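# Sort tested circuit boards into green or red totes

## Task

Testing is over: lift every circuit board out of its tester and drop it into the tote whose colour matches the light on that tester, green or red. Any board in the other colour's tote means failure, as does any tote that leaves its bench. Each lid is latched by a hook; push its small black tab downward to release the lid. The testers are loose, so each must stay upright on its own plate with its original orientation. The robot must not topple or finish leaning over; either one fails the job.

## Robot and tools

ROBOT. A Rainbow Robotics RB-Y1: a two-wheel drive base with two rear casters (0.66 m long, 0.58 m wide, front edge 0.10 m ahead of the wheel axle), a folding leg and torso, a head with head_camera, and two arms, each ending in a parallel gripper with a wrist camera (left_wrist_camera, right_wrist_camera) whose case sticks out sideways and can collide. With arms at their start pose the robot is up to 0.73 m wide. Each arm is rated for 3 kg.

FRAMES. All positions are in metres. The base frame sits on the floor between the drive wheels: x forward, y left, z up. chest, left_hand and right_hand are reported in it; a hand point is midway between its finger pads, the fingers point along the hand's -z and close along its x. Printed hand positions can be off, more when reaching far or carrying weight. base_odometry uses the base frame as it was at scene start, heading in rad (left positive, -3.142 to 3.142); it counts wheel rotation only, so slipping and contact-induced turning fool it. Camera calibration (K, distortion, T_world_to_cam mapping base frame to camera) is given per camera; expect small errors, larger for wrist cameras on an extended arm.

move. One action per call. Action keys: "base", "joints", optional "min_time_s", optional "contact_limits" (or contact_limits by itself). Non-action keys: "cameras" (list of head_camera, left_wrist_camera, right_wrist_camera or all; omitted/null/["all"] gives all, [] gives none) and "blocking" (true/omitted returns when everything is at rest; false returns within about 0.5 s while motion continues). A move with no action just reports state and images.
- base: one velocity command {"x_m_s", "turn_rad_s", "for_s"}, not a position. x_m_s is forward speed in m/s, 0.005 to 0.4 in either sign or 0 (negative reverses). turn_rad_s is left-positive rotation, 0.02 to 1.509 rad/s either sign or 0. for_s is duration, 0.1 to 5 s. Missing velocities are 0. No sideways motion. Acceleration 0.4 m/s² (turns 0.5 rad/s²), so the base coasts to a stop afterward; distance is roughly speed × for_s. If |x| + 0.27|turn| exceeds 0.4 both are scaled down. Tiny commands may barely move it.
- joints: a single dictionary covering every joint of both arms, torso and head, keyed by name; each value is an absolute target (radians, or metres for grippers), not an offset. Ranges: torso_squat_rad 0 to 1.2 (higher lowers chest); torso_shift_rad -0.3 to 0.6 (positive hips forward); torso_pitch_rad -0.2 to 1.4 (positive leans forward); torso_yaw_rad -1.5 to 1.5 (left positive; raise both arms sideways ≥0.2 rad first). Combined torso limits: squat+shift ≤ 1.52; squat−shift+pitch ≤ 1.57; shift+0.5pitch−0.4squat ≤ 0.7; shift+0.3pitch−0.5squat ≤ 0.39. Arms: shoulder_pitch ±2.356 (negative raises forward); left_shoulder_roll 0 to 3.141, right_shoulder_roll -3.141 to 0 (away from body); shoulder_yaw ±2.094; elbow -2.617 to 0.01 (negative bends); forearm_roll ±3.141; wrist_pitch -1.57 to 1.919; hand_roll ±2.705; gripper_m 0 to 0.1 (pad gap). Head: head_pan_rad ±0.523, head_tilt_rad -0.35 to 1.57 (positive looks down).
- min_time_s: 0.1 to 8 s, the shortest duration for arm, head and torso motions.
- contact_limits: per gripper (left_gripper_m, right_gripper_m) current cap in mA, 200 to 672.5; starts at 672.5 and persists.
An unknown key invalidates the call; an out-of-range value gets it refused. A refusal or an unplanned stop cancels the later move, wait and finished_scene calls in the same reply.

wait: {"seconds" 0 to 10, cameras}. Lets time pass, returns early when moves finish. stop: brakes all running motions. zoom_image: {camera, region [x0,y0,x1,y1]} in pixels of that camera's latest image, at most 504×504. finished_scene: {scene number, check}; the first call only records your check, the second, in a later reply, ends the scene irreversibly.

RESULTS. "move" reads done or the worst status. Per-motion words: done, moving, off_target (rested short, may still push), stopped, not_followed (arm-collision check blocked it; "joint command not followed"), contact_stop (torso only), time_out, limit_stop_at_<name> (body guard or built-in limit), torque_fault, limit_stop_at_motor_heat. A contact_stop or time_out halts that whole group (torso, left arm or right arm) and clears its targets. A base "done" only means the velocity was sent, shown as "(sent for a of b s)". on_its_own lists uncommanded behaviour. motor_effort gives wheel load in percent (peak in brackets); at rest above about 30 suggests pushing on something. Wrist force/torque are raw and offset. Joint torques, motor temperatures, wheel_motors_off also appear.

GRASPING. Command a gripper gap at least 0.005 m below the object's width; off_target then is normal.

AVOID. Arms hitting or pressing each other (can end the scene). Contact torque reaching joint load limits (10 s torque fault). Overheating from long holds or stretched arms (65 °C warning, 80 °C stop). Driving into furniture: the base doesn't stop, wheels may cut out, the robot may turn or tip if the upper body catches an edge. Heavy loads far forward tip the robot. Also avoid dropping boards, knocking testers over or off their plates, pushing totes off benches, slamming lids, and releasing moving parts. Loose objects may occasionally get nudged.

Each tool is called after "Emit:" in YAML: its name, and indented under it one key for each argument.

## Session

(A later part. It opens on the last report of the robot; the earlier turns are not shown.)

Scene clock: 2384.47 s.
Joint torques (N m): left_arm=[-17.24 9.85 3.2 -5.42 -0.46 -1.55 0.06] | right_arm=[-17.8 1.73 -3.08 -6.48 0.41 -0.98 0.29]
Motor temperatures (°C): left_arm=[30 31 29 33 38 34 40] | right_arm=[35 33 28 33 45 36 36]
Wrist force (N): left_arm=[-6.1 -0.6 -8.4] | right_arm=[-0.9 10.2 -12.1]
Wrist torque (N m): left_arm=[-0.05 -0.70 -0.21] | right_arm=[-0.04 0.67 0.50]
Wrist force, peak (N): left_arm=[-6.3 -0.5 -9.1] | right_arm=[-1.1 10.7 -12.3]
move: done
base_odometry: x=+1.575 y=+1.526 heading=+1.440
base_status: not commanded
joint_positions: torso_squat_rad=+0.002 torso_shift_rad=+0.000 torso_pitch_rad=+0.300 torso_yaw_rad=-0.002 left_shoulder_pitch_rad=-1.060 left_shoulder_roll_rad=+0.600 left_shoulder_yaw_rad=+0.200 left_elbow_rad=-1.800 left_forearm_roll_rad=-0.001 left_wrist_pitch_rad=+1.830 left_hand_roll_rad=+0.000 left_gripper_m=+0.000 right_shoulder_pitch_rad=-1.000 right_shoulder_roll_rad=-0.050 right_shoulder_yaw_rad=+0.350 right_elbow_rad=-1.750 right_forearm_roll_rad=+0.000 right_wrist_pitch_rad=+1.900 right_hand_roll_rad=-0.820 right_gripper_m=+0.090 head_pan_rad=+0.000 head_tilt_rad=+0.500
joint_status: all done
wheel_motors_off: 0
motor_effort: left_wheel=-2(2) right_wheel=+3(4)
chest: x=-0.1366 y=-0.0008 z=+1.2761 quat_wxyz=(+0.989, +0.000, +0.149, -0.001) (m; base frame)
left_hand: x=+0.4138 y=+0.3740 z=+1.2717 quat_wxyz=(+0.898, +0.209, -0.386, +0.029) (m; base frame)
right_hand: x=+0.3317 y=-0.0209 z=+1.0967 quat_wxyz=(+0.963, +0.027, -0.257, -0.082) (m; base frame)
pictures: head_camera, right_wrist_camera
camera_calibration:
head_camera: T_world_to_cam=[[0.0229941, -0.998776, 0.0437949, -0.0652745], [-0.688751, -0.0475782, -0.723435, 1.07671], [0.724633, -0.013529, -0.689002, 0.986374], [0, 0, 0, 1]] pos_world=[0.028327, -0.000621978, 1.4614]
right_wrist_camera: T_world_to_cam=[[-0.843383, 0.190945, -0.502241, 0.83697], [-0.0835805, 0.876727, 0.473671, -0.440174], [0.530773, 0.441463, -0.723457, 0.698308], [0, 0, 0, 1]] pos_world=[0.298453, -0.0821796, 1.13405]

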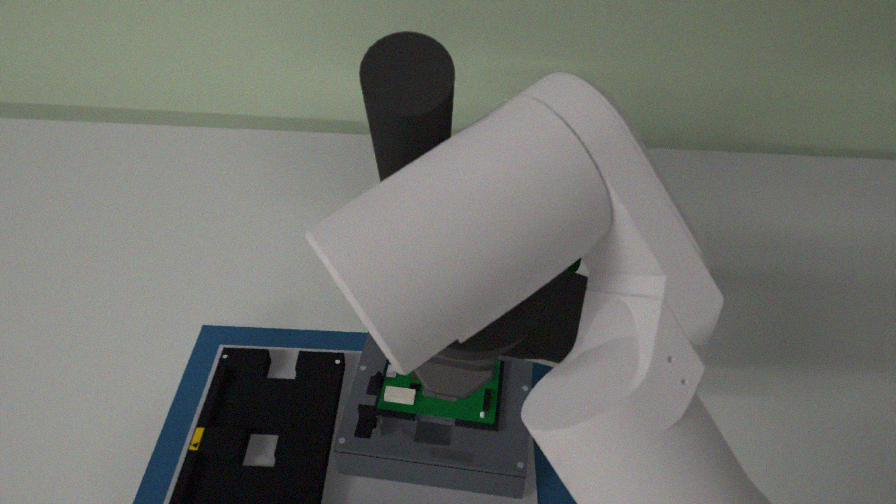

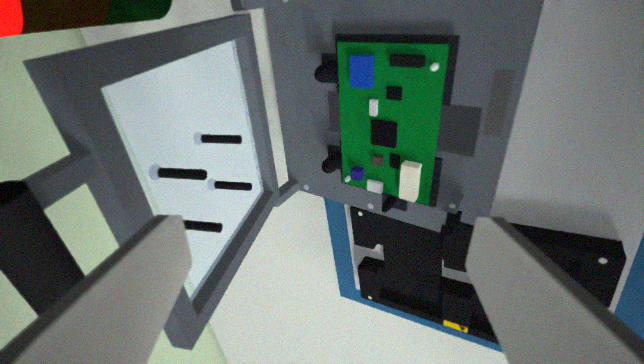

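Emit:
move:
  joints: {"right_shoulder_pitch_rad":-1.28}
  cameras: []

Emit:
move:
  joints: {"right_elbow_rad":-1.36}
  cameras: []

Emit:
move:
  joints: {"right_shoulder_pitch_rad":-1.46,"right_shoulder_roll_rad":-0.037,"right_shoulder_yaw_rad":0.07,"right_elbow_rad":-1.03,"right_forearm_roll_rad":-0.22,"right_wrist_pitch_rad":1.87,"right_hand_roll_rad":-0.72}
  cameras: []

Emit:
move:
  joints: {"torso_pitch_rad":0.44}
  cameras: ["head_camera","right_wrist_camera"]

Scene clock: 2391.70 s.
Joint torques (N m): left_arm=[-17.29 9.76 3.21 -5.43 -0.44 -1.48 0.05] | right_arm=[-17.23 -0.18 -4.05 -5.21 0.62 -1.15 0.29]
Motor temperatures (°C): left_arm=[30 31 29 33 38 34 40] | right_arm=[35 33 28 33 45 35 36]
Wrist force (N): left_arm=[-6.6 -0.5 -8.8] | right_arm=[-2.2 9.8 -11.0]
Wrist torque (N m): left_arm=[-0.07 -0.74 -0.21] | right_arm=[0.00 0.58 0.46]
Wrist force, peak (N): left_arm=[-6.6 -0.1 -8.9] | right_arm=[-1.6 9.5 -13.0]
move: done
base_odometry: x=+1.575 y=+1.526 heading=+1.440
base_status: not commanded
joint_positions: torso_squat_rad=+0.002 torso_shift_rad=+0.000 torso_pitch_rad=+0.300 torso_yaw_rad=-0.002 left_shoulder_pitch_rad=-1.060 left_shoulder_roll_rad=+0.600 left_shoulder_yaw_rad=+0.200 left_elbow_rad=-1.800 left_forearm_roll_rad=-0.001 left_wrist_pitch_rad=+1.830 left_hand_roll_rad=+0.000 left_gripper_m=+0.000 right_shoulder_pitch_rad=-1.281 right_shoulder_roll_rad=-0.050 right_shoulder_yaw_rad=+0.350 right_elbow_rad=-1.750 right_forearm_roll_rad=+0.000 right_wrist_pitch_rad=+1.900 right_hand_roll_rad=-0.820 right_gripper_m=+0.090 head_pan_rad=+0.000 head_tilt_rad=+0.500
joint_status: all done
wheel_motors_off: 0
motor_effort: left_wheel=-1(3) right_wheel=+3(4)
chest: x=-0.1367 y=-0.0008 z=+1.2761 quat_wxyz=(+0.989, +0.000, +0.149, -0.001) (m; base frame)
left_hand: x=+0.4138 y=+0.3741 z=+1.2717 quat_wxyz=(+0.898, +0.209, -0.386, +0.029) (m; base frame)
right_hand: x=+0.3619 y=+0.0269 z=+1.2251 quat_wxyz=(+0.923, +0.062, -0.378, -0.037) (m; base frame)
pictures: none
No camera images: "cameras" was empty.

Scene clock: 2392.70 s.
Joint torques (N m): left_arm=[-17.27 10.02 3.23 -5.44 -0.46 -1.4 -0.01] | right_arm=[-20.32 -0.93 -3.72 -6.82 0.69 -0.47 0.37]
Motor temperatures (°C): left_arm=[30 31 29 33 38 34 40] | right_arm=[35 33 28 33 45 35 36]
Wrist force (N): left_arm=[-6.2 -0.7 -8.6] | right_arm=[-0.3 10.9 -12.1]
Wrist torque (N m): left_arm=[-0.06 -0.69 -0.21] | right_arm=[-0.05 0.68 0.48]
Wrist force, peak (N): left_arm=[-6.2 -0.6 -9.0] | right_arm=[0.1 11.8 -12.3]
move: done
base_odometry: x=+1.575 y=+1.526 heading=+1.440
base_status: not commanded
joint_positions: torso_squat_rad=+0.002 torso_shift_rad=+0.000 torso_pitch_rad=+0.300 torso_yaw_rad=-0.002 left_shoulder_pitch_rad=-1.060 left_shoulder_roll_rad=+0.600 left_shoulder_yaw_rad=+0.200 left_elbow_rad=-1.800 left_forearm_roll_rad=-0.001 left_wrist_pitch_rad=+1.830 left_hand_roll_rad=+0.000 left_gripper_m=+0.000 right_shoulder_pitch_rad=-1.280 right_shoulder_roll_rad=-0.050 right_shoulder_yaw_rad=+0.350 right_elbow_rad=-1.360 right_forearm_roll_rad=+0.000 right_wrist_pitch_rad=+1.900 right_hand_roll_rad=-0.820 right_gripper_m=+0.090 head_pan_rad=+0.000 head_tilt_rad=+0.500
joint_status: all done
wheel_motors_off: 0
motor_effort: left_wheel=-1(2) right_wheel=+2(4)
chest: x=-0.1366 y=-0.0008 z=+1.2761 quat_wxyz=(+0.989, +0.000, +0.149, -0.001) (m; base frame)
left_hand: x=+0.4138 y=+0.3741 z=+1.2717 quat_wxyz=(+0.898, +0.209, -0.386, +0.029) (m; base frame)
right_hand: x=+0.3767 y=-0.0217 z=+1.1167 quat_wxyz=(+0.964, -0.065, -0.244, -0.082) (m; base frame)
pictures: none
No camera images: "cameras" was empty.

Scene clock: 2393.87 s.
Joint torques (N m): left_arm=[-17.28 9.87 3.31 -5.31 -0.36 -1.45 -0.01] | right_arm=[-22.2 -2.78 -2.65 -7.06 0.22 -0.53 0.09]
Motor temperatures (°C): left_arm=[30 31 29 33 38 34 40] | right_arm=[35 33 28 33 45 35 36]
Wrist force (N): left_arm=[-6.3 -0.6 -8.6] | right_arm=[1.2 10.2 -12.3]
Wrist torque (N m): left_arm=[-0.06 -0.70 -0.21] | right_arm=[-0.05 0.76 0.52]
Wrist force, peak (N): left_arm=[-6.7 -0.3 -8.6] | right_arm=[0.2 10.1 -13.4]
move: done
base_odometry: x=+1.575 y=+1.526 heading=+1.440
base_status: not commanded
joint_positions: torso_squat_rad=+0.002 torso_shift_rad=+0.000 torso_pitch_rad=+0.300 torso_yaw_rad=-0.002 left_shoulder_pitch_rad=-1.060 left_shoulder_roll_rad=+0.600 left_shoulder_yaw_rad=+0.200 left_elbow_rad=-1.800 left_forearm_roll_rad=-0.001 left_wrist_pitch_rad=+1.830 left_hand_roll_rad=+0.000 left_gripper_m=+0.000 right_shoulder_pitch_rad=-1.460 right_shoulder_roll_rad=-0.037 right_shoulder_yaw_rad=+0.070 right_elbow_rad=-1.030 right_forearm_roll_rad=-0.220 right_wrist_pitch_rad=+1.870 right_hand_roll_rad=-0.720 right_gripper_m=+0.090 head_pan_rad=+0.000 head_tilt_rad=+0.500
joint_status: all done
wheel_motors_off: 0
motor_effort: left_wheel=-1(3) right_wheel=+3(4)
chest: x=-0.1366 y=-0.0008 z=+1.2761 quat_wxyz=(+0.989, +0.000, +0.149, -0.001) (m; base frame)
left_hand: x=+0.4138 y=+0.3740 z=+1.2717 quat_wxyz=(+0.898, +0.209, -0.386, +0.029) (m; base frame)
right_hand: x=+0.3833 y=-0.0057 z=+1.1194 quat_wxyz=(+0.991, +0.035, -0.100, -0.088) (m; base frame)
pictures: none
No camera images: "cameras" was empty.

Scene clock: 2404.60 s.
Joint torques (N m): left_arm=[-16.77 10.22 3.79 -5.96 -0.41 -1.25 0.08] | right_arm=[6.7 4.45 0.2 8.89 -3.04 -2.31 0.51]
Motor temperatures (°C): left_arm=[30 31 29 33 38 34 40] | right_arm=[35 33 28 33 45 36 36]
Wrist force (N): left_arm=[-5.8 -0.6 -8.9] | right_arm=[-9.8 -1.8 63.2]
Wrist torque (N m): left_arm=[-0.08 -0.68 -0.22] | right_arm=[-0.77 -2.31 -0.10]
Wrist force, peak (N): left_arm=[-5.7 -1.7 -11.2] | right_arm=[-20.4 -2.9 139.7]
move: torque_fault
TORQUE FAULT: right_elbow_rad reached its load limit. The robot stopped for 10 seconds, dropped its targets and accepts commands again. The stop added 9.1 s to the call.
base_odometry: x=+1.575 y=+1.526 heading=+1.440
base_status: not commanded
joint_positions: torso_squat_rad=+0.003 torso_shift_rad=-0.006 torso_pitch_rad=+0.413 torso_yaw_rad=-0.003 left_shoulder_pitch_rad=-1.060 left_shoulder_roll_rad=+0.600 left_shoulder_yaw_rad=+0.200 left_elbow_rad=-1.800 left_forearm_roll_rad=-0.001 left_wrist_pitch_rad=+1.830 left_hand_roll_rad=+0.000 left_gripper_m=+0.000 right_shoulder_pitch_rad=-1.478 right_shoulder_roll_rad=-0.040 right_shoulder_yaw_rad=+0.069 right_elbow_rad=-1.040 right_forearm_roll_rad=-0.219 right_wrist_pitch_rad=+1.871 right_hand_roll_rad=-0.720 right_gripper_m=+0.090 head_pan_rad=+0.000 head_tilt_rad=+0.500
joint_status: torso_pitch_rad torque_fault (moved +0.113 of +0.140)
wheel_motors_off: 0
on_its_own: torso_pitch_rad is held at +0.417, not at your +0.440, since a torque_fault
motor_effort: left_wheel=+0(30) right_wheel=+10(28)
chest: x=-0.1080 y=-0.0010 z=+1.2639 quat_wxyz=(+0.979, +0.000, +0.205, -0.001) (m; base frame)
left_hand: x=+0.4387 y=+0.3734 z=+1.1976 quat_wxyz=(+0.918, +0.211, -0.335, +0.017) (m; base frame)
right_hand: x=+0.3963 y=-0.0038 z=+1.0607 quat_wxyz=(+0.994, +0.034, -0.056, -0.088) (m; base frame)
pictures: head_camera, right_wrist_camera
camera_calibration:
head_camera: T_world_to_cam=[[0.0270432, -0.998795, 0.0409488, -0.0615708], [-0.765799, -0.0470292, -0.641358, 0.975531], [0.642511, -0.0140142, -0.766148, 1.0459], [0, 0, 0, 1]] pos_world=[0.076725, -0.000960787, 1.4295]
right_wrist_camera: T_world_to_cam=[[-0.972457, 0.199293, -0.120867, 0.516819], [0.111423, 0.852962, 0.509942, -0.548568], [0.204723, 0.48243, -0.851675, 0.895791], [0, 0, 0, 1]] pos_world=[0.380319, -0.067247, 1.10513]

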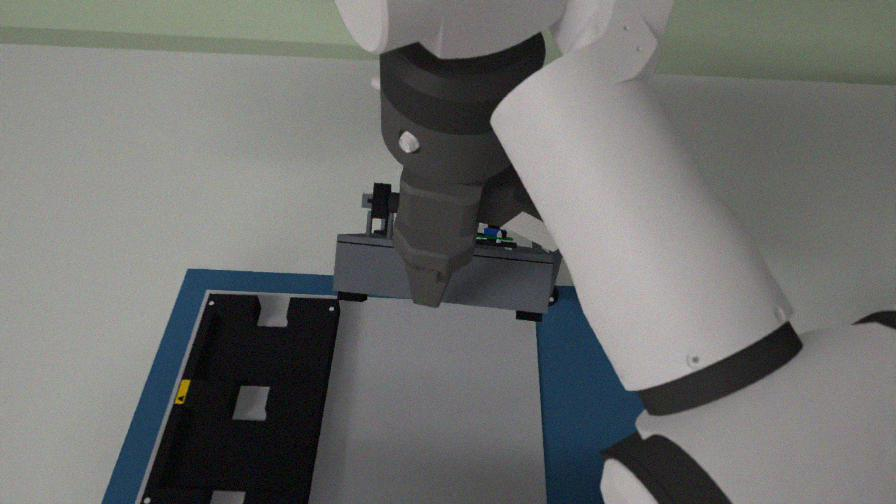

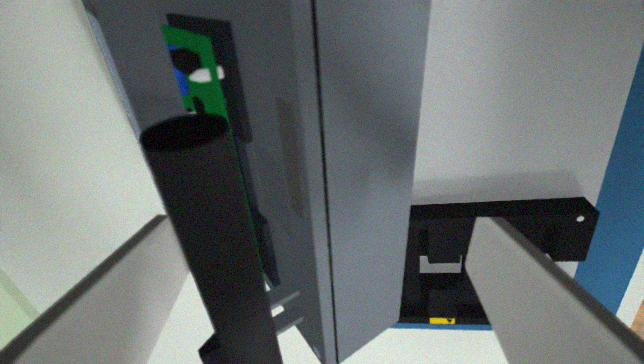

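Emit:
move:
  joints: {"torso_pitch_rad":0.36}
  min_time_s: 5
  cameras: ["head_camera","right_wrist_camera"]

Scene clock: 2413.80 s.
Joint torques (N m): left_arm=[-16.95 10.4 3.6 -5.72 -0.43 -1.26 0.1] | right_arm=[-20.55 -2.16 -1 -6.98 -0.18 -0.68 0.38]
Motor temperatures (°C): left_arm=[30 31 29 33 38 34 40] | right_arm=[35 33 28 33 45 36 36]
Wrist force (N): left_arm=[-6.1 -0.7 -8.9] | right_arm=[1.4 10.0 -12.6]
Wrist torque (N m): left_arm=[-0.04 -0.69 -0.21] | right_arm=[-0.01 0.83 0.51]
Wrist force, peak (N): left_arm=[-5.9 -0.8 -9.6] | right_arm=[-10.2 -1.8 63.6]
move: done
base_odometry: x=+1.575 y=+1.526 heading=+1.440
base_status: not commanded
joint_positions: torso_squat_rad=+0.003 torso_shift_rad=-0.004 torso_pitch_rad=+0.360 torso_yaw_rad=-0.002 left_shoulder_pitch_rad=-1.060 left_shoulder_roll_rad=+0.600 left_shoulder_yaw_rad=+0.200 left_elbow_rad=-1.800 left_forearm_roll_rad=-0.001 left_wrist_pitch_rad=+1.830 left_hand_roll_rad=+0.000 left_gripper_m=+0.000 right_shoulder_pitch_rad=-1.471 right_shoulder_roll_rad=-0.039 right_shoulder_yaw_rad=+0.069 right_elbow_rad=-1.036 right_forearm_roll_rad=-0.219 right_wrist_pitch_rad=+1.870 right_hand_roll_rad=-0.720 right_gripper_m=+0.090 head_pan_rad=+0.000 head_tilt_rad=+0.500
joint_status: all done
wheel_motors_off: 0
motor_effort: left_wheel=-1(3) right_wheel=+6(12)
chest: x=-0.1221 y=-0.0008 z=+1.2701 quat_wxyz=(+0.984, +0.000, +0.179, -0.001) (m; base frame)
left_hand: x=+0.4272 y=+0.3737 z=+1.2326 quat_wxyz=(+0.909, +0.210, -0.359, +0.023) (m; base frame)
right_hand: x=+0.3903 y=-0.0044 z=+1.0892 quat_wxyz=(+0.993, +0.035, -0.077, -0.088) (m; base frame)
pictures: head_camera, right_wrist_camera
camera_calibration:
head_camera: T_world_to_cam=[[0.0250561, -0.998786, 0.0424181, -0.0634194], [-0.730925, -0.0472506, -0.68082, 1.02309], [0.681997, -0.0139458, -0.731222, 1.02011], [0, 0, 0, 1]] pos_world=[0.0536771, -0.000774677, 1.44515]
right_wrist_camera: T_world_to_cam=[[-0.966245, 0.200139, -0.162216, 0.557165], [0.0906677, 0.853562, 0.513041, -0.557273], [0.241141, 0.481016, -0.842896, 0.897774], [0, 0, 0, 1]] pos_world=[0.372395, -0.0676873, 1.13302]

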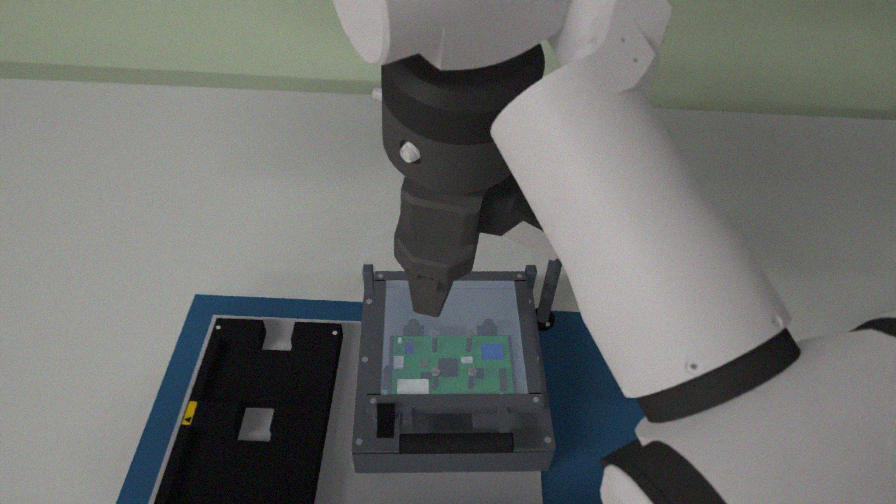

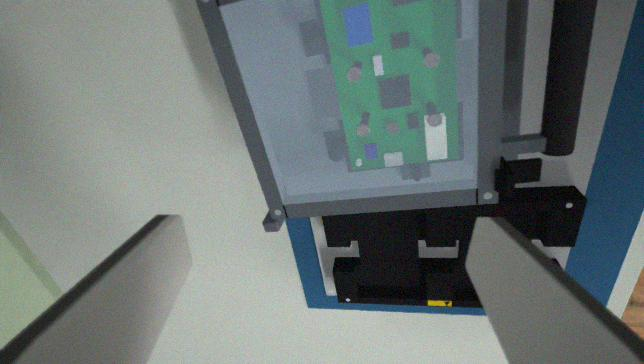

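Emit:
move:
  joints: {"torso_pitch_rad":0.3}
  cameras: []

Emit:
move:
  joints: {"right_shoulder_pitch_rad":-1.28,"right_shoulder_roll_rad":-0.05,"right_shoulder_yaw_rad":0.0,"right_elbow_rad":-1.75,"right_forearm_roll_rad":0}
  cameras: []

Emit:
move:
  base: {"x_m_s":-0.2,"for_s":0.8}
  joints: {"right_shoulder_pitch_rad":-0.9,"right_elbow_rad":-1.9,"right_shoulder_roll_rad":-0.1,"right_shoulder_yaw_rad":-0.3,"right_wrist_pitch_rad":1.9,"right_hand_roll_rad":-0.3}
  cameras: ["head_camera"]

Emit:
zoom_image:
  camera: "head_camera"
  region: [320, 160, 600, 400]

Scene clock: 2425.80 s.
Joint torques (N m): left_arm=[-17.55 10.15 3.67 -5.43 -0.36 -1.39 0.02] | right_arm=[-21.35 -2.87 -1.01 -7.3 0.02 -0.69 0.42]
Motor temperatures (°C): left_arm=[30 31 29 33 38 34 40] | right_arm=[35 33 28 33 45 35 36]
Wrist force (N): left_arm=[-6.3 -0.8 -8.7] | right_arm=[0.9 10.2 -13.0]
Wrist torque (N m): left_arm=[-0.04 -0.71 -0.20] | right_arm=[-0.04 0.77 0.51]
Wrist force, peak (N): left_arm=[-6.3 -0.8 -9.3] | right_arm=[1.4 10.3 -13.3]
move: done
base_odometry: x=+1.575 y=+1.526 heading=+1.440
base_status: not commanded
joint_positions: torso_squat_rad=+0.003 torso_shift_rad=-0.004 torso_pitch_rad=+0.300 torso_yaw_rad=-0.002 left_shoulder_pitch_rad=-1.060 left_shoulder_roll_rad=+0.600 left_shoulder_yaw_rad=+0.200 left_elbow_rad=-1.800 left_forearm_roll_rad=-0.001 left_wrist_pitch_rad=+1.830 left_hand_roll_rad=+0.000 left_gripper_m=+0.000 right_shoulder_pitch_rad=-1.471 right_shoulder_roll_rad=-0.039 right_shoulder_yaw_rad=+0.069 right_elbow_rad=-1.036 right_forearm_roll_rad=-0.219 right_wrist_pitch_rad=+1.870 right_hand_roll_rad=-0.720 right_gripper_m=+0.090 head_pan_rad=+0.000 head_tilt_rad=+0.500
joint_status: all done
wheel_motors_off: 0
motor_effort: left_wheel=-2(3) right_wheel=+5(7)
chest: x=-0.1397 y=-0.0008 z=+1.2761 quat_wxyz=(+0.989, +0.000, +0.149, -0.001) (m; base frame)
left_hand: x=+0.4110 y=+0.3736 z=+1.2717 quat_wxyz=(+0.898, +0.209, -0.386, +0.029) (m; base frame)
right_hand: x=+0.3827 y=-0.0044 z=+1.1262 quat_wxyz=(+0.990, +0.037, -0.107, -0.087) (m; base frame)
pictures: none
No camera images: "cameras" was empty.

Scene clock: 2427.27 s.
Joint torques (N m): left_arm=[-17.52 10.01 3.38 -5.4 -0.44 -1.37 0.12] | right_arm=[-19.11 -3.69 -2.04 -6.03 0 -1.52 0.37]
Motor temperatures (°C): left_arm=[30 31 29 33 38 34 40] | right_arm=[35 33 28 33 45 35 36]
Wrist force (N): left_arm=[-6.4 -0.5 -8.4] | right_arm=[-1.6 8.5 -10.8]
Wrist torque (N m): left_arm=[-0.06 -0.72 -0.21] | right_arm=[0.06 0.64 0.47]
Wrist force, peak (N): left_arm=[-6.7 -0.6 -8.8] | right_arm=[0.2 9.7 -13.5]
move: done
base_odometry: x=+1.575 y=+1.526 heading=+1.440
base_status: not commanded
joint_positions: torso_squat_rad=+0.003 torso_shift_rad=-0.004 torso_pitch_rad=+0.300 torso_yaw_rad=-0.002 left_shoulder_pitch_rad=-1.060 left_shoulder_roll_rad=+0.600 left_shoulder_yaw_rad=+0.200 left_elbow_rad=-1.800 left_forearm_roll_rad=-0.001 left_wrist_pitch_rad=+1.830 left_hand_roll_rad=+0.000 left_gripper_m=+0.000 right_shoulder_pitch_rad=-1.280 right_shoulder_roll_rad=-0.050 right_shoulder_yaw_rad=+0.000 right_elbow_rad=-1.750 right_forearm_roll_rad=+0.000 right_wrist_pitch_rad=+1.870 right_hand_roll_rad=-0.720 right_gripper_m=+0.090 head_pan_rad=+0.000 head_tilt_rad=+0.500
joint_status: all done
wheel_motors_off: 0
motor_effort: left_wheel=-2(4) right_wheel=+4(5)
chest: x=-0.1396 y=-0.0008 z=+1.2761 quat_wxyz=(+0.989, +0.000, +0.149, -0.001) (m; base frame)
left_hand: x=+0.4110 y=+0.3737 z=+1.2716 quat_wxyz=(+0.898, +0.209, -0.386, +0.029) (m; base frame)
right_hand: x=+0.4012 y=-0.0467 z=+1.2549 quat_wxyz=(+0.912, +0.133, -0.363, -0.140) (m; base frame)
pictures: none
No camera images: "cameras" was empty.

Scene clock: 2428.97 s.
Joint torques (N m): left_arm=[-17.44 9.81 3.44 -5.34 -0.47 -1.47 0.09] | right_arm=[-18.25 -5.45 0.66 -6.9 -0.18 -1.18 -0.4]
Motor temperatures (°C): left_arm=[30 31 29 33 38 34 40] | right_arm=[36 33 28 33 45 35 36]
Wrist force (N): left_arm=[-6.1 -0.8 -8.8] | right_arm=[-1.0 9.4 -11.7]
Wrist torque (N m): left_arm=[-0.04 -0.68 -0.20] | right_arm=[0.02 0.68 0.48]
Wrist force, peak (N): left_arm=[-6.2 -1.0 -9.4] | right_arm=[-0.6 9.6 -12.2]
move: done
base_odometry: x=+1.554 y=+1.368 heading=+1.440
base_status: done (sent for 0.8 of 0.8 s)
joint_positions: torso_squat_rad=+0.003 torso_shift_rad=-0.004 torso_pitch_rad=+0.300 torso_yaw_rad=-0.002 left_shoulder_pitch_rad=-1.060 left_shoulder_roll_rad=+0.600 left_shoulder_yaw_rad=+0.200 left_elbow_rad=-1.800 left_forearm_roll_rad=-0.001 left_wrist_pitch_rad=+1.830 left_hand_roll_rad=+0.000 left_gripper_m=+0.000 right_shoulder_pitch_rad=-0.900 right_shoulder_roll_rad=-0.100 right_shoulder_yaw_rad=-0.300 right_elbow_rad=-1.900 right_forearm_roll_rad=+0.000 right_wrist_pitch_rad=+1.900 right_hand_roll_rad=-0.300 right_gripper_m=+0.090 head_pan_rad=+0.000 head_tilt_rad=+0.500
joint_status: all done
wheel_motors_off: 0
motor_effort: left_wheel=+3(28) right_wheel=-4(19)
chest: x=-0.1397 y=-0.0008 z=+1.2761 quat_wxyz=(+0.989, +0.000, +0.149, -0.001) (m; base frame)
left_hand: x=+0.4110 y=+0.3737 z=+1.2717 quat_wxyz=(+0.898, +0.209, -0.386, +0.029) (m; base frame)
right_hand: x=+0.3648 y=-0.2184 z=+1.1202 quat_wxyz=(+0.948, +0.057, -0.272, -0.155) (m; base frame)
pictures: head_camera
camera_calibration:
head_camera: T_world_to_cam=[[0.022472, -0.998781, 0.0439579, -0.0654859], [-0.688739, -0.047337, -0.723463, 1.07467], [0.724661, -0.0140178, -0.688963, 0.98851], [0, 0, 0, 1]] pos_world=[0.0253049, -0.000677607, 1.46141]

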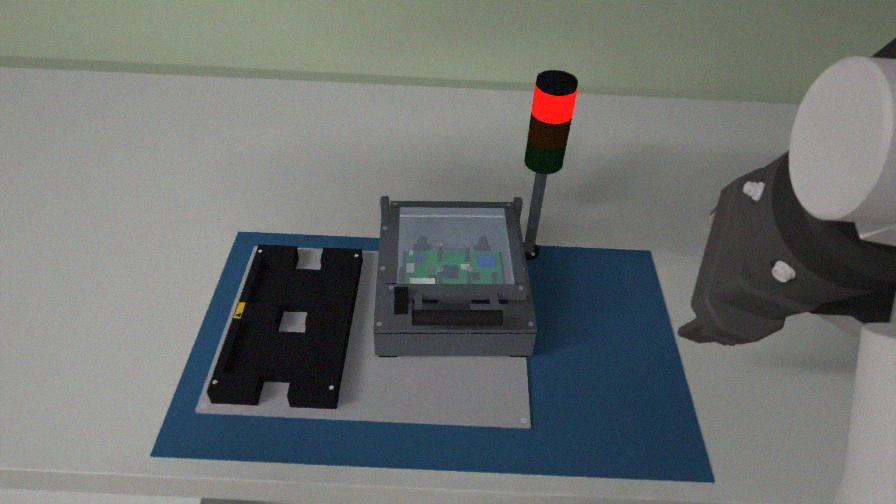

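Scaled by 1.800 from the camera's 896x504 image, which has a finer 1280x720 frame.

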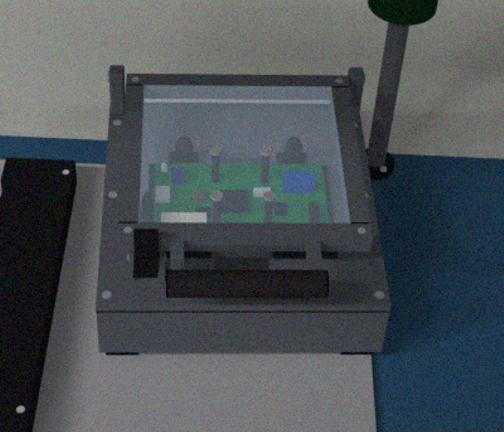

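Emit:
move:
  joints: {"right_shoulder_pitch_rad":-1.46,"right_shoulder_roll_rad":-0.072,"right_shoulder_yaw_rad":0.07,"right_elbow_rad":-1.03,"right_forearm_roll_rad":-0.22,"right_wrist_pitch_rad":1.87,"right_hand_roll_rad":-0.6}
  min_time_s: 2
  base: {"x_m_s":0.05,"for_s":1.0}
  cameras: []

Emit:
move:
  joints: {"torso_pitch_rad":0.44}
  cameras: ["head_camera","right_wrist_camera"]

Scene clock: 2452.43 s.
Joint torques (N m): left_arm=[-17.47 10.12 3.41 -5.39 -0.35 -1.34 0.05] | right_arm=[-23.11 -3.61 -1.33 -6.87 0.1 -0.67 -0.19]
Motor temperatures (°C): left_arm=[30 31 29 33 38 34 40] | right_arm=[36 33 28 33 45 35 36]
Wrist force (N): left_arm=[-6.4 -0.6 -8.5] | right_arm=[1.0 10.2 -12.6]
Wrist torque (N m): left_arm=[-0.06 -0.71 -0.21] | right_arm=[-0.02 0.79 0.49]
Wrist force, peak (N): left_arm=[-6.3 -0.9 -9.1] | right_arm=[0.7 10.5 -12.9]
move: done
base_odometry: x=+1.560 y=+1.417 heading=+1.440
base_status: done (sent for 1 of 1 s)
joint_positions: torso_squat_rad=+0.003 torso_shift_rad=-0.004 torso_pitch_rad=+0.300 torso_yaw_rad=-0.002 left_shoulder_pitch_rad=-1.060 left_shoulder_roll_rad=+0.600 left_shoulder_yaw_rad=+0.200 left_elbow_rad=-1.800 left_forearm_roll_rad=-0.001 left_wrist_pitch_rad=+1.830 left_hand_roll_rad=+0.000 left_gripper_m=+0.000 right_shoulder_pitch_rad=-1.460 right_shoulder_roll_rad=-0.072 right_shoulder_yaw_rad=+0.070 right_elbow_rad=-1.030 right_forearm_roll_rad=-0.220 right_wrist_pitch_rad=+1.870 right_hand_roll_rad=-0.600 right_gripper_m=+0.090 head_pan_rad=+0.000 head_tilt_rad=+0.500
joint_status: all done
wheel_motors_off: 0
motor_effort: left_wheel=+1(21) right_wheel=+2(30)
chest: x=-0.1396 y=-0.0008 z=+1.2761 quat_wxyz=(+0.989, +0.000, +0.149, -0.001) (m; base frame)
left_hand: x=+0.4110 y=+0.3737 z=+1.2716 quat_wxyz=(+0.898, +0.209, -0.386, +0.029) (m; base frame)
right_hand: x=+0.3892 y=-0.0241 z=+1.1225 quat_wxyz=(+0.993, +0.021, -0.108, -0.043) (m; base frame)
pictures: none
No camera images: "cameras" was empty.

Scene clock: 2453.70 s.
Joint torques (N m): left_arm=[-16.44 10.26 3.89 -6.12 -0.43 -1.23 0.06] | right_arm=[-22.11 -2.26 -1 -7.42 -0.09 -0.46 -0.17]
Motor temperatures (°C): left_arm=[30 31 29 33 38 34 40] | right_arm=[36 33 28 33 45 35 36]
Wrist force (N): left_arm=[-5.6 -0.6 -9.2] | right_arm=[1.8 10.0 -12.9]
Wrist torque (N m): left_arm=[-0.05 -0.66 -0.21] | right_arm=[0.02 0.86 0.52]
Wrist force, peak (N): left_arm=[-5.8 -1.1 -9.7] | right_arm=[1.5 10.2 -13.4]
move: done
base_odometry: x=+1.560 y=+1.417 heading=+1.440
base_status: not commanded
joint_positions: torso_squat_rad=+0.003 torso_shift_rad=-0.004 torso_pitch_rad=+0.440 torso_yaw_rad=-0.002 left_shoulder_pitch_rad=-1.060 left_shoulder_roll_rad=+0.600 left_shoulder_yaw_rad=+0.200 left_elbow_rad=-1.800 left_forearm_roll_rad=-0.001 left_wrist_pitch_rad=+1.830 left_hand_roll_rad=+0.000 left_gripper_m=+0.000 right_shoulder_pitch_rad=-1.460 right_shoulder_roll_rad=-0.072 right_shoulder_yaw_rad=+0.070 right_elbow_rad=-1.030 right_forearm_roll_rad=-0.220 right_wrist_pitch_rad=+1.870 right_hand_roll_rad=-0.600 right_gripper_m=+0.090 head_pan_rad=+0.000 head_tilt_rad=+0.500
joint_status: all done
wheel_motors_off: 0
motor_effort: left_wheel=+2(3) right_wheel=+2(4)
chest: x=-0.0992 y=-0.0008 z=+1.2604 quat_wxyz=(+0.976, +0.000, +0.218, -0.001) (m; base frame)
left_hand: x=+0.4454 y=+0.3738 z=+1.1791 quat_wxyz=(+0.923, +0.211, -0.322, +0.014) (m; base frame)
right_hand: x=+0.4030 y=-0.0240 z=+1.0345 quat_wxyz=(+0.998, +0.018, -0.038, -0.044) (m; base frame)
pictures: head_camera, right_wrist_camera
camera_calibration:
head_camera: T_world_to_cam=[[0.0284929, -0.998779, 0.0403638, -0.0605742], [-0.783084, -0.0474001, -0.620108, 0.951581], [0.621263, -0.0139396, -0.783478, 1.05726], [0, 0, 0, 1]] pos_world=[0.0900577, -0.000657428, 1.42087]
right_wrist_camera: T_world_to_cam=[[-0.98983, 0.109823, -0.0904166, 0.497542], [0.0535315, 0.876442, 0.478522, -0.4623], [0.131798, 0.468815, -0.873408, 0.933363], [0, 0, 0, 1]] pos_world=[0.394215, -0.0870374, 1.08141]

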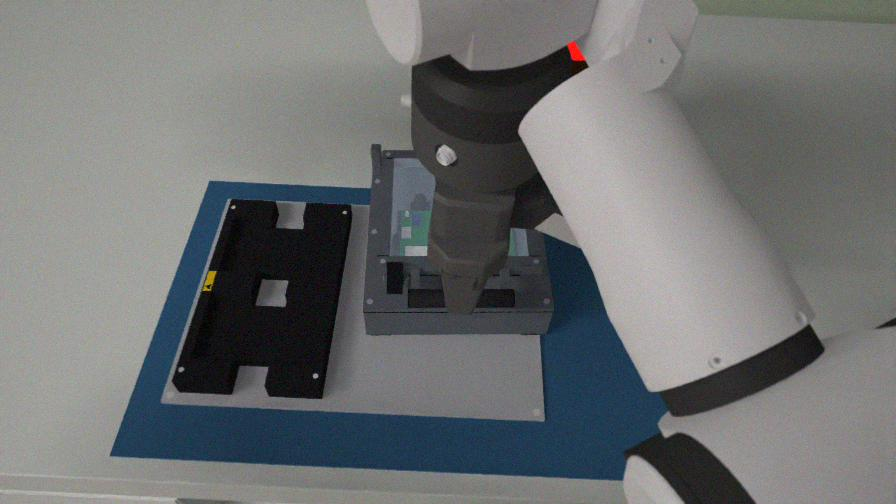

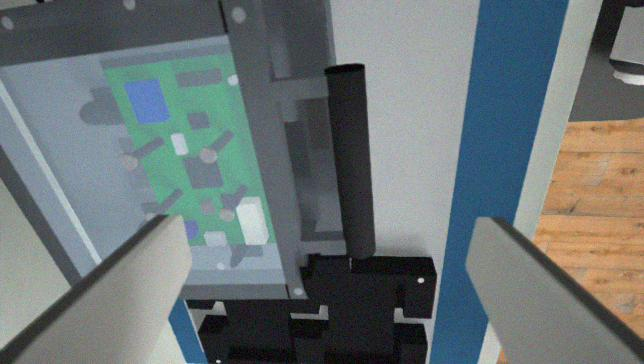

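Emit:
move:
  joints: {"torso_pitch_rad":0.3}
  cameras: []

Emit:
move:
  joints: {"right_shoulder_pitch_rad":-0.9,"right_elbow_rad":-1.9,"right_shoulder_roll_rad":-0.1,"right_shoulder_yaw_rad":-0.3,"right_forearm_roll_rad":0,"right_wrist_pitch_rad":1.9,"right_hand_roll_rad":-0.3,"right_gripper_m":0}
  base: {"x_m_s":0.1,"for_s":0.93}
  cameras: []

Emit:
move:
  joints: {"torso_pitch_rad":0.6}
  cameras: ["head_camera","right_wrist_camera"]

Scene clock: 2480.17 s.
Joint torques (N m): left_arm=[-17.52 9.98 3.22 -5.5 -0.39 -1.4 0.13] | right_arm=[-23.09 -3.73 -1.32 -7.42 0.08 -0.61 -0.12]
Motor temperatures (°C): left_arm=[30 31 29 33 38 34 40] | right_arm=[36 33 28 33 45 35 36]
Wrist force (N): left_arm=[-6.4 -0.6 -8.7] | right_arm=[0.8 10.3 -12.4]
Wrist torque (N m): left_arm=[-0.05 -0.73 -0.21] | right_arm=[-0.04 0.78 0.52]
Wrist force, peak (N): left_arm=[-6.0 -0.8 -9.5] | right_arm=[1.7 10.5 -13.2]
move: done
base_odometry: x=+1.560 y=+1.417 heading=+1.440
base_status: not commanded
joint_positions: torso_squat_rad=+0.003 torso_shift_rad=-0.004 torso_pitch_rad=+0.300 torso_yaw_rad=-0.002 left_shoulder_pitch_rad=-1.060 left_shoulder_roll_rad=+0.600 left_shoulder_yaw_rad=+0.200 left_elbow_rad=-1.800 left_forearm_roll_rad=-0.001 left_wrist_pitch_rad=+1.830 left_hand_roll_rad=+0.000 left_gripper_m=+0.000 right_shoulder_pitch_rad=-1.460 right_shoulder_roll_rad=-0.072 right_shoulder_yaw_rad=+0.070 right_elbow_rad=-1.030 right_forearm_roll_rad=-0.220 right_wrist_pitch_rad=+1.870 right_hand_roll_rad=-0.600 right_gripper_m=+0.090 head_pan_rad=+0.000 head_tilt_rad=+0.500
joint_status: all done
wheel_motors_off: 0
motor_effort: left_wheel=+2(3) right_wheel=+2(3)
chest: x=-0.1397 y=-0.0008 z=+1.2761 quat_wxyz=(+0.989, +0.000, +0.149, -0.001) (m; base frame)
left_hand: x=+0.4109 y=+0.3737 z=+1.2718 quat_wxyz=(+0.898, +0.209, -0.386, +0.029) (m; base frame)
right_hand: x=+0.3891 y=-0.0241 z=+1.1226 quat_wxyz=(+0.993, +0.021, -0.108, -0.043) (m; base frame)
pictures: none
No camera images: "cameras" was empty.

Scene clock: 2482.00 s.
Joint torques (N m): left_arm=[-17.33 9.95 3.19 -5.53 -0.35 -1.45 0.02] | right_arm=[-17.6 -5.05 0.36 -7.32 -0.27 -1.03 0.02]
Motor temperatures (°C): left_arm=[30 31 29 33 38 34 40] | right_arm=[36 33 28 33 45 35 36]
Wrist force (N): left_arm=[-6.4 -0.5 -8.7] | right_arm=[-0.8 9.5 -11.8]
Wrist torque (N m): left_arm=[-0.06 -0.72 -0.20] | right_arm=[0.01 0.69 0.47]
Wrist force, peak (N): left_arm=[-6.3 -0.1 -9.3] | right_arm=[0.6 11.5 -12.5]
move: done
base_odometry: x=+1.573 y=+1.510 heading=+1.441
base_status: done (sent for 0.93 of 0.93 s)
joint_positions: torso_squat_rad=+0.003 torso_shift_rad=-0.004 torso_pitch_rad=+0.300 torso_yaw_rad=-0.002 left_shoulder_pitch_rad=-1.060 left_shoulder_roll_rad=+0.600 left_shoulder_yaw_rad=+0.200 left_elbow_rad=-1.800 left_forearm_roll_rad=-0.001 left_wrist_pitch_rad=+1.830 left_hand_roll_rad=+0.000 left_gripper_m=+0.000 right_shoulder_pitch_rad=-0.900 right_shoulder_roll_rad=-0.100 right_shoulder_yaw_rad=-0.300 right_elbow_rad=-1.900 right_forearm_roll_rad=+0.000 right_wrist_pitch_rad=+1.900 right_hand_roll_rad=-0.300 right_gripper_m=+0.000 head_pan_rad=+0.000 head_tilt_rad=+0.500
joint_status: all done
wheel_motors_off: 0
motor_effort: left_wheel=+2(30) right_wheel=-3(23)
chest: x=-0.1395 y=-0.0008 z=+1.2761 quat_wxyz=(+0.989, +0.000, +0.149, -0.001) (m; base frame)
left_hand: x=+0.4111 y=+0.3737 z=+1.2715 quat_wxyz=(+0.898, +0.209, -0.386, +0.029) (m; base frame)
right_hand: x=+0.3649 y=-0.2185 z=+1.1201 quat_wxyz=(+0.948, +0.057, -0.272, -0.155) (m; base frame)
pictures: none
No camera images: "cameras" was empty.

Scene clock: 2483.83 s.
Joint torques (N m): left_arm=[-14.99 10.63 3.83 -6.67 -0.56 -0.98 0.03] | right_arm=[-13.91 -3.45 0.15 -7.7 -0.25 -0.58 -0.03]
Motor temperatures (°C): left_arm=[30 31 29 33 38 34 40] | right_arm=[36 33 28 33 45 35 36]
Wrist force (N): left_arm=[-5.0 -1.0 -9.7] | right_arm=[0.7 9.7 -12.6]
Wrist torque (N m): left_arm=[-0.04 -0.64 -0.20] | right_arm=[0.03 0.77 0.50]
Wrist force, peak (N): left_arm=[-5.1 -1.0 -10.1] | right_arm=[0.8 9.9 -13.1]
move: done
base_odometry: x=+1.573 y=+1.510 heading=+1.441
base_status: not commanded
joint_positions: torso_squat_rad=+0.003 torso_shift_rad=-0.004 torso_pitch_rad=+0.600 torso_yaw_rad=-0.002 left_shoulder_pitch_rad=-1.060 left_shoulder_roll_rad=+0.600 left_shoulder_yaw_rad=+0.200 left_elbow_rad=-1.800 left_forearm_roll_rad=-0.001 left_wrist_pitch_rad=+1.830 left_hand_roll_rad=+0.000 left_gripper_m=+0.000 right_shoulder_pitch_rad=-0.900 right_shoulder_roll_rad=-0.100 right_shoulder_yaw_rad=-0.300 right_elbow_rad=-1.900 right_forearm_roll_rad=+0.000 right_wrist_pitch_rad=+1.900 right_hand_roll_rad=-0.300 right_gripper_m=+0.000 head_pan_rad=+0.000 head_tilt_rad=+0.500
joint_status: all done
wheel_motors_off: 0
motor_effort: left_wheel=+4(5) right_wheel=-3(4)
chest: x=-0.0563 y=-0.0007 z=+1.2359 quat_wxyz=(+0.955, +0.000, +0.295, -0.001) (m; base frame)
left_hand: x=+0.4683 y=+0.3739 z=+1.0689 quat_wxyz=(+0.946, +0.211, -0.247, -0.003) (m; base frame)
right_hand: x=+0.3795 y=-0.2183 z=+0.9379 quat_wxyz=(+0.978, +0.034, -0.127, -0.162) (m; base frame)
pictures: head_camera, right_wrist_camera
camera_calibration:
head_camera: T_world_to_cam=[[0.0346596, -0.998775, 0.0353191, -0.054201], [-0.871827, -0.0474937, -0.487505, 0.801036], [0.488585, -0.0138955, -0.872406, 1.11382], [0, 0, 0, 1]] pos_world=[0.156047, -0.000613361, 1.36413]
right_wrist_camera: T_world_to_cam=[[-0.904512, 0.343986, -0.252055, 0.657262], [0.169896, 0.832798, 0.526861, -0.343577], [0.391144, 0.433729, -0.811718, 0.779239], [0, 0, 0, 1]] pos_world=[0.348079, -0.277938, 0.979205]

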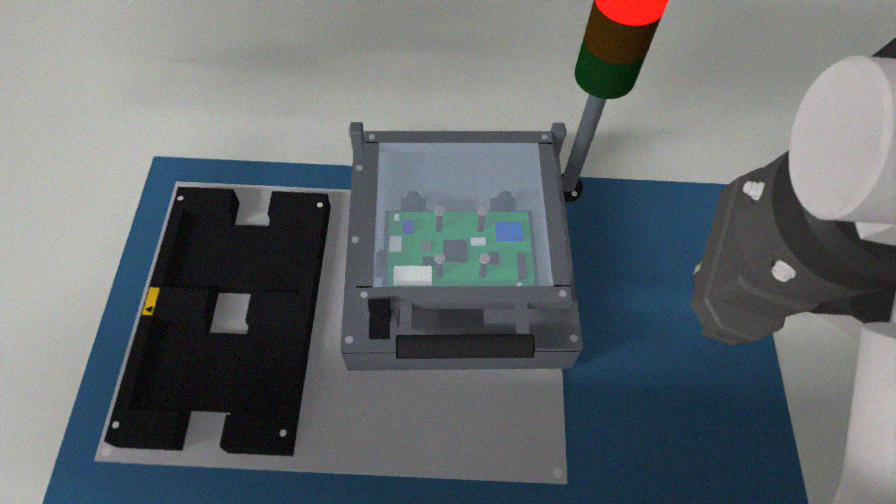

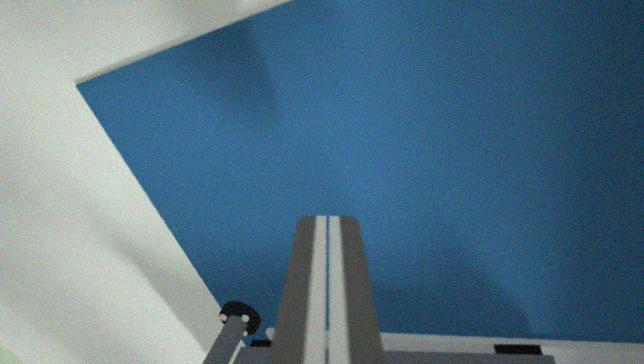

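Emit:
move:
  joints: {"right_shoulder_yaw_rad":-0.02,"right_hand_roll_rad":-0.5}
  min_time_s: 2
  cameras: ["head_camera","right_wrist_camera"]

Scene clock: 2491.77 s.
Joint torques (N m): left_arm=[-14.91 10.52 3.87 -6.78 -0.49 -0.97 0.13] | right_arm=[-14.22 -0.64 0.23 -7.56 -0.06 -0.49 -0.26]
Motor temperatures (°C): left_arm=[30 31 29 33 38 34 40] | right_arm=[36 33 28 33 45 35 36]
Wrist force (N): left_arm=[-4.8 -0.9 -9.7] | right_arm=[0.7 10.1 -12.8]
Wrist torque (N m): left_arm=[-0.02 -0.62 -0.22] | right_arm=[-0.02 0.75 0.51]
Wrist force, peak (N): left_arm=[-4.8 -0.9 -10.2] | right_arm=[1.0 10.4 -12.8]
move: done
base_odometry: x=+1.573 y=+1.510 heading=+1.441
base_status: not commanded
joint_positions: torso_squat_rad=+0.003 torso_shift_rad=-0.004 torso_pitch_rad=+0.600 torso_yaw_rad=-0.002 left_shoulder_pitch_rad=-1.060 left_shoulder_roll_rad=+0.600 left_shoulder_yaw_rad=+0.200 left_elbow_rad=-1.800 left_forearm_roll_rad=-0.001 left_wrist_pitch_rad=+1.830 left_hand_roll_rad=+0.000 left_gripper_m=+0.000 right_shoulder_pitch_rad=-0.900 right_shoulder_roll_rad=-0.100 right_shoulder_yaw_rad=-0.020 right_elbow_rad=-1.900 right_forearm_roll_rad=+0.000 right_wrist_pitch_rad=+1.900 right_hand_roll_rad=-0.500 right_gripper_m=+0.000 head_pan_rad=+0.000 head_tilt_rad=+0.500
joint_status: all done
wheel_motors_off: 0
motor_effort: left_wheel=+2(5) right_wheel=-4(5)
chest: x=-0.0563 y=-0.0007 z=+1.2359 quat_wxyz=(+0.955, +0.000, +0.295, -0.001) (m; base frame)
left_hand: x=+0.4683 y=+0.3739 z=+1.0689 quat_wxyz=(+0.946, +0.211, -0.247, -0.003) (m; base frame)
right_hand: x=+0.3707 y=-0.1398 z=+0.9375 quat_wxyz=(+0.984, +0.028, -0.128, -0.122) (m; base frame)
pictures: head_camera, right_wrist_camera
camera_calibration:
head_camera: T_world_to_cam=[[0.0346596, -0.998775, 0.0353192, -0.0542009], [-0.871825, -0.0474938, -0.487509, 0.801038], [0.488589, -0.0138953, -0.872403, 1.11382], [0, 0, 0, 1]] pos_world=[0.156042, -0.000613254, 1.36413]
right_wrist_camera: T_world_to_cam=[[-0.927618, 0.268007, -0.260187, 0.627741], [0.103798, 0.854077, 0.509685, -0.363698], [0.358819, 0.445787, -0.820075, 0.769839], [0, 0, 0, 1]] pos_world=[0.343822, -0.200797, 0.980027]

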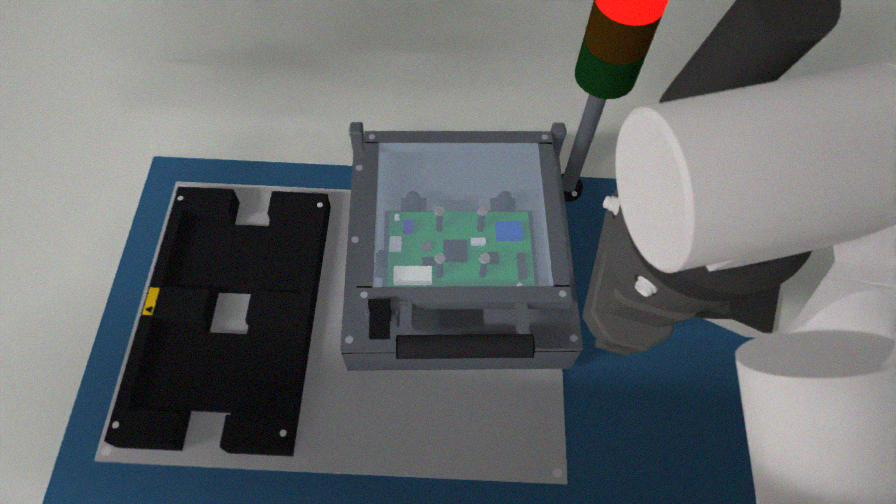

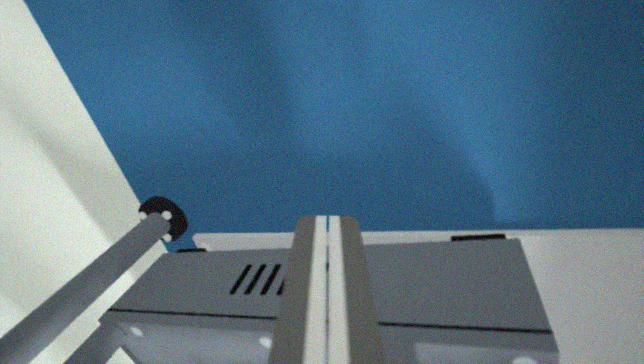

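Emit:
move:
  joints: {"right_shoulder_yaw_rad":0.09,"right_hand_roll_rad":-0.5}
  min_time_s: 3
  cameras: ["head_camera","right_wrist_camera"]

Scene clock: 2502.00 s.
Joint torques (N m): left_arm=[-15.07 10.58 3.86 -6.73 -0.45 -1.02 0] | right_arm=[-13.97 6.61 4.85 -6.78 -3.42 -1.02 -0.2]
Motor temperatures (°C): left_arm=[30 31 29 33 38 34 40] | right_arm=[36 33 28 33 45 35 36]
Wrist force (N): left_arm=[-4.7 -0.9 -9.5] | right_arm=[5.7 -5.1 -6.7]
Wrist torque (N m): left_arm=[-0.04 -0.61 -0.23] | right_arm=[-0.15 0.75 0.57]
Wrist force, peak (N): left_arm=[-5.1 -0.7 -10.0] | right_arm=[1.0 10.4 -12.9]
move: done
base_odometry: x=+1.573 y=+1.510 heading=+1.441
base_status: not commanded
joint_positions: torso_squat_rad=+0.003 torso_shift_rad=-0.004 torso_pitch_rad=+0.600 torso_yaw_rad=-0.003 left_shoulder_pitch_rad=-1.060 left_shoulder_roll_rad=+0.600 left_shoulder_yaw_rad=+0.200 left_elbow_rad=-1.800 left_forearm_roll_rad=-0.001 left_wrist_pitch_rad=+1.830 left_hand_roll_rad=+0.000 left_gripper_m=+0.000 right_shoulder_pitch_rad=-0.900 right_shoulder_roll_rad=-0.102 right_shoulder_yaw_rad=+0.089 right_elbow_rad=-1.900 right_forearm_roll_rad=+0.001 right_wrist_pitch_rad=+1.900 right_hand_roll_rad=-0.500 right_gripper_m=+0.000 head_pan_rad=+0.000 head_tilt_rad=+0.500
joint_status: all done
wheel_motors_off: 0
motor_effort: left_wheel=+2(5) right_wheel=-4(5)
chest: x=-0.0564 y=-0.0009 z=+1.2359 quat_wxyz=(+0.955, +0.000, +0.295, -0.001) (m; base frame)
left_hand: x=+0.4684 y=+0.3736 z=+1.0690 quat_wxyz=(+0.946, +0.211, -0.247, -0.003) (m; base frame)
right_hand: x=+0.3618 y=-0.1114 z=+0.9360 quat_wxyz=(+0.989, +0.020, -0.130, -0.069) (m; base frame)
pictures: head_camera, right_wrist_camera
camera_calibration:
head_camera: T_world_to_cam=[[0.0344158, -0.998786, 0.0352528, -0.0542751], [-0.871772, -0.0472503, -0.487627, 0.801155], [0.488701, -0.0139504, -0.87234, 1.11379], [0, 0, 0, 1]] pos_world=[0.155983, -0.000816554, 1.36418]
right_wrist_camera: T_world_to_cam=[[-0.949105, 0.162288, -0.269929, 0.616613], [0.0120745, 0.875147, 0.483706, -0.32635], [0.314727, 0.455828, -0.832567, 0.78786], [0, 0, 0, 1]] pos_world=[0.34121, -0.173594, 0.980245]

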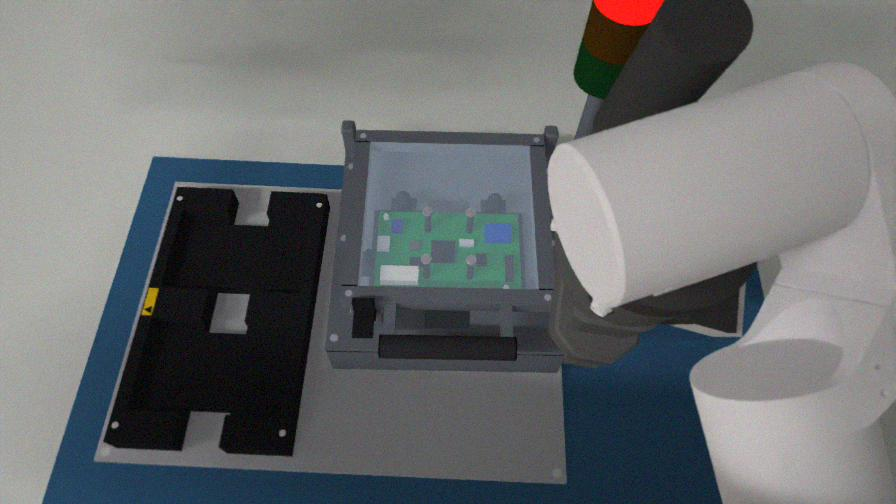

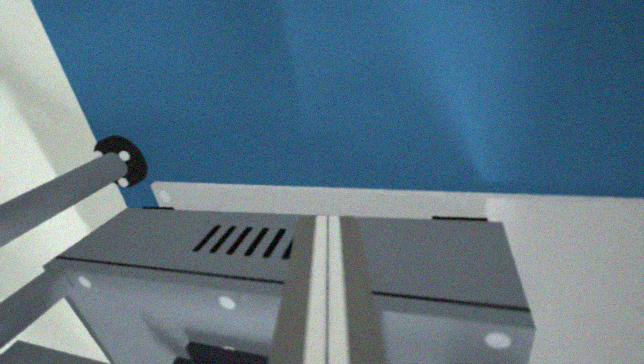

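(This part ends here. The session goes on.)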